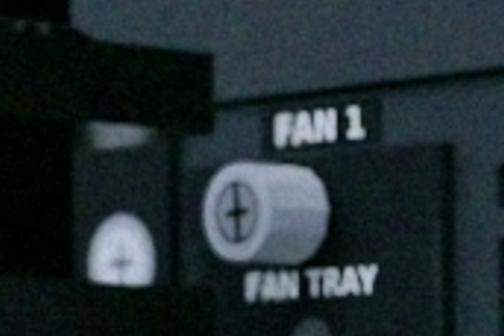

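move --pt "0 0 0 0 0 -0.6 -0.4 -0.5 -1 0 0 0 0 0 0 1 1 1" --pt "0 0 0 0 0 0.8 -0.4 -0.5 -1 0 0 0 0 0 0 1 1 1" --pt "0 0 0 0 0 0.2 -0.4 -0.5 -1 0 0 0 0 0 0 1 1 1" --pt "0 0 0 0 0 -0.25 -0.4 -0.5 -1 0 0 0 0 0 0 1 1 1" --speed 0.43 --blend 0.003

Scene clock: 325.33 s.
left_arm: end_effector_position=(+0.8291, -0.2852, +0.5207) position_measured=179 object_status=3 touch_left=((13 3 -11 2) (-7 -3 5 12) (-5 -8 6 1) (-3 4 -10 10) (-2 -1 -4 -7) (9 -2 2 0) (-17 -13 -6 -3)) touch_right=((12 0 -5 4) (-7 -13 -4 -9) (-22 12 -16 39) (-12 27 -17 1) (-9 -19 12 14) (-4 -23 -9 -4) (-6 -8 -7 13)) end_effector_quat_wxyz=(-0.248, +0.648, -0.284, +0.662) | right_arm: end_effector_position=(+0.6041, +0.1866, +0.4159) position_measured=3 object_status=3 touch_left=((-13 -14 11 -2) (-5 -4 9 -12) (-7 7 3 -6) (5 -2 -2 -1) (0 3 -2 -11) (1 2 -8 -9) (4 4 -9 -8)) touch_right=((-8 6 -6 -4) (13 3 -2 8) (9 10 -11 -3) (-5 -2 -6 -4) (-18 -1 10 -4) (2 5 -15 -2) (-8 -12 8 -2)) end_effector_quat_wxyz=(-0.311, +0.635, +0.312, +0.635)
Joint positions: left_arm=[-0.059 1.16 1.589 1.143 -2.671 1.075 5.304] | right_arm=[0.916 1.188 -1.647 1.873 0.295 -0.068 5.6]
Joint torques (N m): left_arm=[0.03 -24.07 7.97 -4.54 -2.82 -0.84 -0.26] | right_arm=[-1.12 -15.04 -11.12 -4.4 0.28 -1.66 0.01]
Flange force (N): left_arm=[-3.1 -0.6 -7.0] | right_arm=[1.5 -1.5 -1.7]
Hand target: left_arm +0.8291, -0.2852, +0.5207; -0.248, +0.648, -0.284, +0.662 | right_arm +0.6041, +0.1866, +0.4159; -0.311, +0.635, +0.312, +0.635
Off the commanded pose: left_arm 0.000 m, 0 deg | right_arm 0.000 m, 0 deg.
move: done

move --pt "0 0 0.0428 0 0 0 -0.4 -0.5 -1 0 0 0 0 0 0 1 1 1" --pt "0 0 0.0428 0 0 0 -1 -0.5 -1 0 0 0 0 0 0 1 1 1" --speed '[0.07,0.05]'

Scene clock: 329.63 s.
left_arm: end_effector_position=(+0.8547, -0.2867, +0.5205) position_measured=200 object_status=0 touch_left=((37 286 452 81) (0 160 190 28) (3 1 18 -2) (-1 6 0 4) (7 4 -4 -3) (-10 -5 2 0) (-9 -8 -3 -8)) touch_right=((15 296 509 134) (-2 150 172 8) (-15 37 22 28) (-8 -7 8 15) (2 14 -4 -30) (12 -19 0 8) (4 14 18 -18)) end_effector_quat_wxyz=(-0.248, +0.648, -0.285, +0.662) | right_arm: end_effector_position=(+0.6041, +0.1866, +0.4159) position_measured=3 object_status=3 touch_left=((-9 -2 3 -9) (-5 -6 2 5) (-2 10 -7 -3) (3 3 12 -11) (-6 10 10 -17) (-6 4 1 -9) (1 9 6 9)) touch_right=((-15 -2 -5 11) (-22 2 -8 -4) (1 -5 -8 -2) (-11 -28 0 -9) (8 -5 -9 -7) (4 -13 14 -3) (8 11 1 -14)) end_effector_quat_wxyz=(-0.311, +0.635, +0.312, +0.635)
Joint positions: left_arm=[-0.02 1.181 1.58 1.022 -2.672 0.997 5.263] | right_arm=[0.916 1.188 -1.647 1.873 0.295 -0.068 5.6]
Joint torques (N m): left_arm=[-2.15 -26.24 7.52 -6.11 -3.42 -0.82 -0.21] | right_arm=[-1.13 -14.99 -11.08 -4.37 0.27 -1.67 0.02]
Flange force (N): left_arm=[-4.2 1.9 -12.4] | right_arm=[1.7 -1.4 -1.7]
Hand target: left_arm +0.8547, -0.2866, +0.5206; -0.248, +0.648, -0.284, +0.662 | right_arm +0.6041, +0.1866, +0.4159; -0.311, +0.635, +0.312, +0.635
Off the commanded pose: left_arm 0.000 m, 0 deg | right_arm 0.000 m, 0 deg.
move: done

move --pt "0.0005 0 0.0002 0 0 0.55 -1 -0.5 -1 0 0 0 0 0 0 1 1 1" --pt "0.0005 0 0.0004 0 0 -0.9 -1 -0.5 -1 0 0 0 0 0 0 1 1 1" --speed 0.43 --blend 0.003

Scene clock: 337.87 s.
left_arm: end_effector_position=(+0.8549, -0.2869, +0.5208) position_measured=200 object_status=2 touch_left=((33 269 461 85) (2 151 200 31) (-2 1 27 3) (-2 7 -1 0) (-4 -7 -1 -8) (3 -9 -7 -4) (-2 -6 4 -7)) touch_right=((42 342 506 139) (-9 186 174 19) (-6 8 22 -2) (-4 12 4 11) (6 -15 16 -5) (4 13 3 -9) (-6 -18 31 22)) end_effector_quat_wxyz=(+0.615, +0.382, +0.595, +0.348) | right_arm: end_effector_position=(+0.6041, +0.1866, +0.4159) position_measured=3 object_status=3 touch_left=((-7 0 3 -9) (-13 -5 -3 5) (-3 17 -4 5) (-1 0 0 0) (-13 2 -10 -1) (6 -4 2 0) (1 -1 10 3)) touch_right=((-10 -27 -6 1) (-5 -14 -6 -15) (-7 -16 -1 -3) (-7 -17 9 5) (-5 16 -8 -24) (4 -7 9 0) (5 -3 1 -8)) end_effector_quat_wxyz=(-0.311, +0.635, +0.312, +0.635)
Joint positions: left_arm=[0.197 0.825 0.536 1.007 -2.208 0.616 2.355] | right_arm=[0.916 1.188 -1.647 1.873 0.295 -0.068 5.6]
Joint torques (N m): left_arm=[-1.44 -17.74 1.84 -8.83 -0.71 0.01 -0.45] | right_arm=[-1.14 -15.04 -11.07 -4.36 0.27 -1.66 0.01]
Flange force (N): left_arm=[1.5 4.6 -14.7] | right_arm=[1.6 -1.3 -1.7]
Hand target: left_arm +0.8549, -0.2869, +0.5208; +0.615, +0.382, +0.595, +0.348 | right_arm +0.6041, +0.1866, +0.4159; -0.311, +0.635, +0.312, +0.635
Off the commanded pose: left_arm 0.000 m, 0 deg | right_arm 0.000 m, 0 deg.
move: done

Good axial load. Continue 198°.

move --pt "0 0 0.0002 0 0 0.55 -1 -0.5 -1 0 0 0 0 0 0 1 1 1" --pt "0 0 0.0004 0 0 -0.9 -1 -0.5 -1 0 0 0 0 0 0 1 1 1" --speed 0.43 --blend 0.003

Scene clock: 345.03 s.
left_arm: end_effector_position=(+0.8550, -0.2869, +0.5209) position_measured=200 object_status=2 touch_left=((45 289 481 88) (0 156 185 42) (-8 2 24 3) (-10 5 -10 -1) (-3 1 0 -10) (-1 -1 1 3) (-1 0 -6 -10)) touch_right=((9 294 481 109) (12 146 186 6) (10 -22 10 8) (10 20 -1 14) (17 4 -21 -2) (2 -4 12 24) (7 2 15 6)) end_effector_quat_wxyz=(-0.440, +0.527, -0.471, +0.554) | right_arm: end_effector_position=(+0.6041, +0.1866, +0.4159) position_measured=3 object_status=3 touch_left=((-8 9 6 -9) (-4 -3 -4 -8) (-6 -1 8 0) (5 9 -1 -6) (3 7 -2 -20) (0 6 11 -1) (1 3 -11 1)) touch_right=((-11 7 10 15) (8 -14 -1 18) (0 -7 -8 -19) (11 -4 -4 6) (13 8 1 -15) (1 7 14 12) (-5 -5 -2 -1)) end_effector_quat_wxyz=(-0.311, +0.635, +0.312, +0.635)
Joint positions: left_arm=[0.72 0.863 -0.743 0.976 -2.029 0.119 -0.396] | right_arm=[0.916 1.188 -1.647 1.873 0.295 -0.068 5.6]
Joint torques (N m): left_arm=[3.66 -22.97 -2.37 -11.27 -0.28 1.02 -0.21] | right_arm=[-1.16 -15.02 -11.1 -4.39 0.28 -1.65 0.02]
Flange force (N): left_arm=no reading | right_arm=[1.6 -1.5 -1.8]
Hand target: left_arm +0.8552, -0.2868, +0.5208; -0.440, +0.528, -0.471, +0.553 | right_arm +0.6041, +0.1866, +0.4159; -0.311, +0.635, +0.312, +0.635
Off the commanded pose: left_arm 0.000 m, 0 deg | right_arm 0.000 m, 0 deg.
move: done

move --pt "0 0 0 0 0 0 -0.4 -0.5 -1 0 0 0 0 0 0 1 1 1" --pt "0 0 -0.043 0 0 0 -0.4 -0.5 -1 0 0 0 0 0 0 1 1 1" --pt "0 0 -0.043 0 0 -0.6 -0.4 -0.5 -1 0 0 0 0 0 0 1 1 1" --pt "0 0 -0.043 0 0 0.8 -0.4 -0.5 -1 0 0 0 0 0 0 1 1 1" --pt "0 0 -0.043 0 0 0.2 -0.4 -0.5 -1 0 0 0 0 0 0 1 1 1" --speed '[0.05,0.1,0.43,0.43,0.43]' --blend '[0,0.003,0.003,0.003,0]' --cameras '["cam_right_wrist"]'

zoom_image --camera "cam_right_wrist" --region '[430, 120, 550, 200]'

Scene clock: 361.27 s.
left_arm: end_effector_position=(+0.8294, -0.2854, +0.5209) position_measured=179 object_status=3 touch_left=((-3 12 -8 8) (-3 0 1 14) (-6 -5 7 -8) (-2 0 -13 -3) (-1 -3 0 -1) (-6 -4 -6 4) (-5 -6 -1 -8)) touch_right=((-7 15 17 11) (-4 -2 22 -14) (-11 -12 -17 -18) (-7 13 17 16) (-15 -4 20 6) (10 9 2 -12) (-6 11 4 4)) end_effector_quat_wxyz=(+0.590, -0.357, +0.611, -0.390) | right_arm: end_effector_position=(+0.6041, +0.1866, +0.4159) position_measured=3 object_status=3 touch_left=((-9 -2 -8 0) (-8 -3 -2 -8) (6 9 -4 -1) (7 -3 6 -5) (-10 4 3 -5) (2 2 -1 2) (-2 8 -6 0)) touch_right=((8 -4 -15 1) (-1 17 -9 -4) (2 0 -10 12) (-5 -9 -11 1) (4 -11 -5 -22) (0 5 10 -1) (-13 11 -5 9)) end_effector_quat_wxyz=(-0.311, +0.635, +0.312, +0.635)
Joint positions: left_arm=[0.152 0.781 0.619 1.129 -2.27 0.692 4.597] | right_arm=[0.916 1.188 -1.647 1.873 0.295 -0.068 5.6]
Joint torques (N m): left_arm=[0.06 -23.9 3.66 -11.31 -1.96 0.71 -0.21] | right_arm=[-1.13 -15.03 -11.11 -4.39 0.26 -1.64 0.05]
Flange force (N): left_arm=[-1.4 2.9 -6.5] | right_arm=[1.6 -1.5 -1.7]
Hand target: left_arm +0.8294, -0.2854, +0.5209; +0.590, -0.357, +0.611, -0.390 | right_arm +0.6041, +0.1866, +0.4159; -0.311, +0.635, +0.312, +0.635
Off the commanded pose: left_arm 0.000 m, 0 deg | right_arm 0.000 m, 0 deg.
move: done
camera_calibration:
cam_right_wrist: T_world_to_cam=[[0.785207, -0.618916, 0.0198084, -0.371163], [0.0102561, -0.0189858, -0.999767, 0.46437], [0.619148, 0.785228, -0.00856018, -0.363731], [0, 0, 0, 1]] pos_world=[0.511881, 0.0647092, 0.468501]
Images, in order (width x height): cam_right_wrist 896x504.

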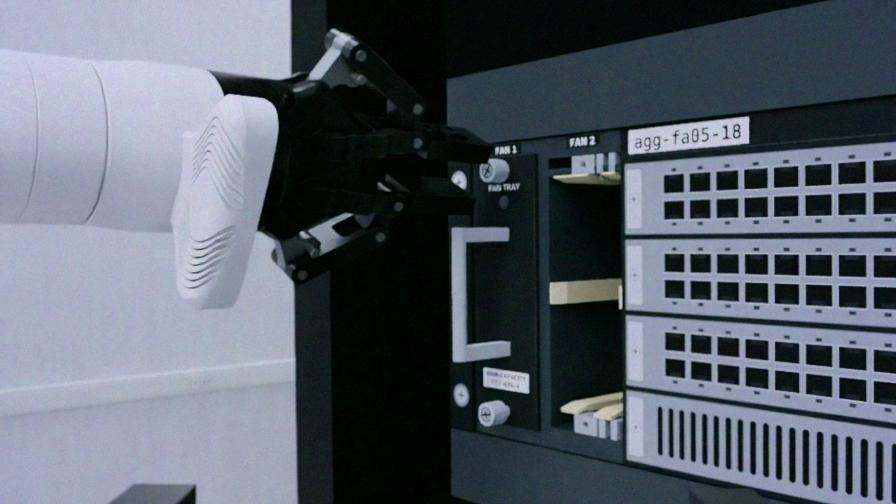

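Scaled by 4.200 from the camera's 896x504 image, which has a finer 1280x720 frame.

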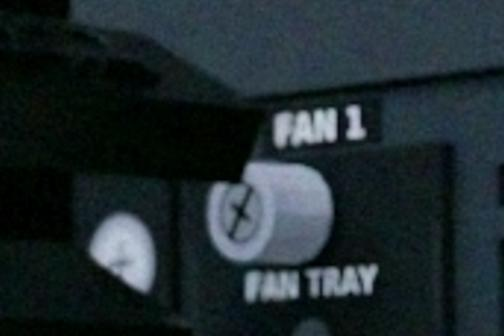

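move --pt "0 0 0 0 0 -0.5 -0.4 -0.5 -1 0 0 0 0 0 0 1 1 1" --pt "0 0 0.0434 0 0 -0.5 -0.4 -0.5 -1 0 0 0 0 0 0 1 1 1" --pt "0 0 0.0434 0 0 -0.5 -1 -0.5 -1 0 0 0 0 0 0 1 1 1" --speed '[0.43,0.07,0.05]'

Scene clock: 368.33 s.
left_arm: end_effector_position=(+0.8554, -0.2869, +0.5209) position_measured=200 object_status=0 touch_left=((78 398 328 50) (19 264 142 23) (-4 5 22 -7) (-15 4 -8 1) (3 -4 3 -5) (-3 -8 -2 2) (2 5 5 -6)) touch_right=((79 467 392 88) (37 218 182 35) (-12 10 24 5) (6 -25 -5 -2) (-6 1 -5 -1) (21 -7 -9 9) (3 3 28 11)) end_effector_quat_wxyz=(-0.141, +0.684, -0.180, +0.693) | right_arm: end_effector_position=(+0.6041, +0.1866, +0.4159) position_measured=3 object_status=3 touch_left=((-8 -1 -7 -5) (-6 8 3 -11) (-14 4 0 4) (-1 0 -9 -5) (-9 5 1 -16) (11 -7 2 2) (12 9 -2 -6)) touch_right=((-17 10 -4 7) (7 -13 -5 -24) (-9 -1 -3 -2) (3 -10 1 4) (0 -4 6 0) (-13 -8 -23 3) (-6 -2 16 13)) end_effector_quat_wxyz=(-0.311, +0.635, +0.312, +0.635)
Joint positions: left_arm=[0.038 0.958 1.042 1.014 -2.399 0.807 5.888] | right_arm=[0.916 1.188 -1.647 1.873 0.295 -0.068 5.6]
Joint torques (N m): left_arm=[-0.25 -23.07 5.39 -9.36 -2.29 -0.49 -0.24] | right_arm=[-1.1 -15.02 -11.1 -4.44 0.3 -1.63 0.01]
Flange force (N): left_arm=[-3.4 -3.0 -13.7] | right_arm=[1.5 -1.7 -1.7]
Hand target: left_arm +0.8554, -0.2869, +0.5208; -0.141, +0.684, -0.180, +0.693 | right_arm +0.6041, +0.1866, +0.4159; -0.311, +0.635, +0.312, +0.635
Off the commanded pose: left_arm 0.000 m, 0 deg | right_arm 0.000 m, 0 deg.
move: done

move --pt "0 0 0.0002 0 0 0.55 -1 -0.5 -1 0 0 0 0 0 0 1 1 1" --pt "0 0 0.0005 0 0 -0.9 -1 -0.5 -1 0 0 0 0 0 0 1 1 1" --speed 0.43 --blend 0.003

Scene clock: 375.67 s.
left_arm: end_effector_position=(+0.8557, -0.2869, +0.5209) position_measured=200 object_status=2 touch_left=((70 377 316 56) (17 253 149 19) (-4 11 26 9) (-2 4 -4 1) (6 -3 4 -4) (4 -2 4 2) (1 -4 2 -14)) touch_right=((45 488 428 111) (21 225 142 3) (6 24 13 -23) (1 23 11 -22) (12 -10 15 -37) (11 -1 20 1) (-16 -14 -8 8)) end_effector_quat_wxyz=(+0.662, +0.284, +0.648, +0.248) | right_arm: end_effector_position=(+0.6041, +0.1866, +0.4159) position_measured=3 object_status=3 touch_left=((-6 4 0 3) (-3 -2 8 -8) (-3 1 8 -9) (3 9 5 -2) (-11 -6 6 -6) (7 7 -1 9) (3 5 -3 4)) touch_right=((1 4 0 -16) (4 -11 17 -8) (4 -10 -1 -6) (1 -9 4 -25) (6 7 -11 -21) (-7 7 -11 5) (-1 -6 7 2)) end_effector_quat_wxyz=(-0.311, +0.635, +0.312, +0.635)
Joint positions: left_arm=[0.411 0.781 0.023 0.989 -2.053 0.422 2.873] | right_arm=[0.916 1.188 -1.647 1.873 0.295 -0.068 5.6]
Joint torques (N m): left_arm=[1.32 -20.58 1.04 -11.17 -1.21 -0.29 -0.43] | right_arm=[-1.1 -15.07 -11.09 -4.39 0.28 -1.63 0.01]
Flange force (N): left_arm=[4.3 4.9 -14.9] | right_arm=[1.5 -1.5 -1.7]
Hand target: left_arm +0.8557, -0.2869, +0.5208; +0.662, +0.284, +0.648, +0.248 | right_arm +0.6041, +0.1866, +0.4159; -0.311, +0.635, +0.312, +0.635
Off the commanded pose: left_arm 0.000 m, 0 deg | right_arm 0.000 m, 0 deg.
move: done

move --target '[0,0,0.0003,0,0,0.58,-1,-0.5,-1,0,0,0,0,0,0,1,1,1]' --speed 0.43

Scene clock: 380.40 s.
left_arm: end_effector_position=(+0.8557, -0.2870, +0.5209) position_measured=200 object_status=2 touch_left=((64 352 308 50) (6 214 125 17) (3 5 15 4) (0 1 -12 -4) (-1 -4 -4 -6) (-9 -5 -2 7) (-3 1 -6 -9)) touch_right=((78 490 396 80) (21 215 135 -4) (32 19 -8 32) (-1 8 -14 10) (-7 -9 3 -17) (20 -23 -14 -8) (9 4 -11 8)) end_effector_quat_wxyz=(+0.211, +0.685, +0.171, +0.675) | right_arm: end_effector_position=(+0.6041, +0.1866, +0.4159) position_measured=3 object_status=3 touch_left=((-5 9 3 -2) (-1 1 -7 -5) (-5 11 10 4) (1 -4 -2 1) (-2 -1 0 -4) (-1 -9 -6 3) (1 10 3 -5)) touch_right=((0 7 12 4) (1 1 24 -8) (-1 2 9 -10) (7 -19 21 4) (-11 -2 -14 9) (2 -8 -9 12) (23 5 9 -12)) end_effector_quat_wxyz=(-0.311, +0.635, +0.312, +0.635)
Joint positions: left_arm=[0.719 0.865 -0.742 0.973 -2.028 0.118 1.551] | right_arm=[0.916 1.188 -1.647 1.873 0.295 -0.068 5.6]
Joint torques (N m): left_arm=[0.62 -24.68 -4.47 -7.11 -0.26 1.53 -0.28] | right_arm=[-1.15 -15.07 -11.08 -4.39 0.29 -1.63 0.03]
Flange force (N): left_arm=no reading | right_arm=[1.5 -1.5 -1.8]
Hand target: left_arm +0.8559, -0.2869, +0.5208; +0.210, +0.686, +0.172, +0.675 | right_arm +0.6041, +0.1866, +0.4159; -0.311, +0.635, +0.312, +0.635
Off the commanded pose: left_arm 0.000 m, 0 deg | right_arm 0.000 m, 0 deg.
move: done

move --pt "0 0 0 0 0 0 -0.4 -0.5 -1 0 0 0 0 0 0 1 1 1" --pt "0 0 -0.06 0 0 0 -0.4 -0.5 -1 0 0 0 0 0 0 1 1 1" --pt "0.1334 -0.218 -0.4367 0.1895 0.1155 0 -0.4 -0.5 -1 0 0 0 0 0 0 1 1 1" --speed '[0.05,0.1,0.3]' --blend '[0,0.01,0]'

move --pt "0 0 0 0 0 0.6 -0.4 -0.5 -1 0 0 0 0 0 0 1 1 1" --pt "0 0 0 0 0 -0.8 -0.4 -0.5 -1 0 0 0 0 0 0 1 1 1" --speed 0.43 --blend 0.003 --cameras '["cam_right_wrist"]'

zoom_image --camera "cam_right_wrist" --region '[430, 120, 550, 200]'

Scene clock: 395.87 s.
left_arm: end_effector_position=(+0.6028, -0.1191, +0.5212) position_measured=179 object_status=3 touch_left=((8 3 -9 -4) (-6 -2 1 8) (1 -7 7 -4) (4 3 -14 -3) (3 0 -5 -5) (-2 -13 6 12) (7 -8 -2 -10)) touch_right=((4 0 18 -12) (16 -15 32 2) (-9 -10 12 -20) (3 1 -5 13) (-8 6 -3 14) (13 10 31 22) (4 -15 -7 13)) end_effector_quat_wxyz=(-0.033, +0.586, +0.396, +0.706) | right_arm: end_effector_position=(+0.6041, +0.1866, +0.4159) position_measured=3 object_status=3 touch_left=((-9 -3 8 -12) (-4 -4 -1 -2) (-2 -6 -3 -1) (13 2 3 -13) (-7 -7 -2 -3) (1 7 -2 -5) (-3 2 0 2)) touch_right=((-13 -7 5 11) (-8 6 8 -8) (1 11 -3 0) (4 -21 5 -6) (-11 -15 -16 -10) (-11 -7 5 -5) (3 -7 -12 0)) end_effector_quat_wxyz=(-0.311, +0.635, +0.312, +0.635)
Joint positions: left_arm=[1.211 0.584 -0.87 1.559 -1.372 0.949 0.986] | right_arm=[0.916 1.188 -1.647 1.873 0.295 -0.068 5.6]
Joint torques (N m): left_arm=[0.05 -14.68 -4.84 -9.78 -2.44 0.98 -0.27] | right_arm=[-1.13 -15.04 -11.14 -4.43 0.29 -1.65 0]
Flange force (N): left_arm=[1.9 -4.7 -1.6] | right_arm=[1.5 -1.6 -1.7]
Hand target: left_arm +0.6028, -0.1192, +0.5213; -0.033, +0.586, +0.396, +0.706 | right_arm +0.6041, +0.1866, +0.4159; -0.311, +0.635, +0.312, +0.635
Off the commanded pose: left_arm 0.000 m, 0 deg | right_arm 0.000 m, 0 deg.
move: done

Scene clock: 400.87 s.
left_arm: end_effector_position=(+0.6028, -0.1191, +0.5213) position_measured=179 object_status=3 touch_left=((5 4 -7 -1) (-11 -3 0 5) (-11 -8 5 -1) (2 -4 -1 3) (3 -6 -5 -11) (1 -5 -6 -1) (-1 3 -4 -3)) touch_right=((21 19 13 -25) (21 2 8 7) (-19 -24 -16 6) (2 16 -9 -3) (-7 -15 2 -17) (3 11 0 23) (35 8 14 16)) end_effector_quat_wxyz=(+0.661, -0.196, +0.680, +0.250) | right_arm: end_effector_position=(+0.6041, +0.1866, +0.4159) position_measured=3 object_status=3 touch_left=((-13 8 3 2) (-8 -4 4 -6) (-13 3 -5 5) (6 -3 -1 11) (-16 5 -6 -2) (1 2 -1 2) (5 -6 -4 -1)) touch_right=((6 -13 -8 -10) (1 7 6 -9) (-1 6 9 -8) (9 6 8 6) (3 -9 -18 -15) (4 -3 6 12) (1 6 -5 -6)) end_effector_quat_wxyz=(-0.311, +0.635, +0.312, +0.635)
Joint positions: left_arm=[1.092 0.526 -0.656 1.564 -1.473 1.058 -2.757] | right_arm=[0.916 1.188 -1.647 1.873 0.295 -0.068 5.6]
Joint torques (N m): left_arm=[-0.01 -15.29 -3.71 -10.04 -2.54 1.07 -0.3] | right_arm=[-1.14 -15.04 -11.11 -4.39 0.29 -1.64 -0.02]
Flange force (N): left_arm=[1.8 5.5 -1.7] | right_arm=[1.5 -1.5 -1.7]
Hand target: left_arm +0.6028, -0.1192, +0.5213; +0.661, -0.196, +0.680, +0.250 | right_arm +0.6041, +0.1866, +0.4159; -0.311, +0.635, +0.312, +0.635
Off the commanded pose: left_arm 0.000 m, 0 deg | right_arm 0.000 m, 0 deg.
move: done
camera_calibration:
cam_right_wrist: T_world_to_cam=[[0.785207, -0.618916, 0.0198084, -0.371163], [0.0102561, -0.0189858, -0.999767, 0.46437], [0.619148, 0.785228, -0.00856018, -0.363731], [0, 0, 0, 1]] pos_world=[0.511881, 0.0647092, 0.468501]
Images, in order (width x height): cam_right_wrist 896x504.

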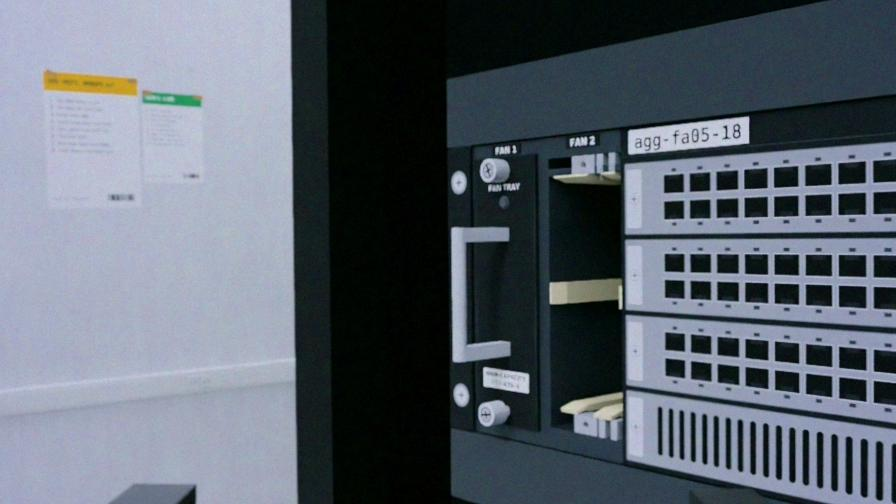

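Scaled by 4.200 from the camera's 896x504 image, which has a finer 1280x720 frame.

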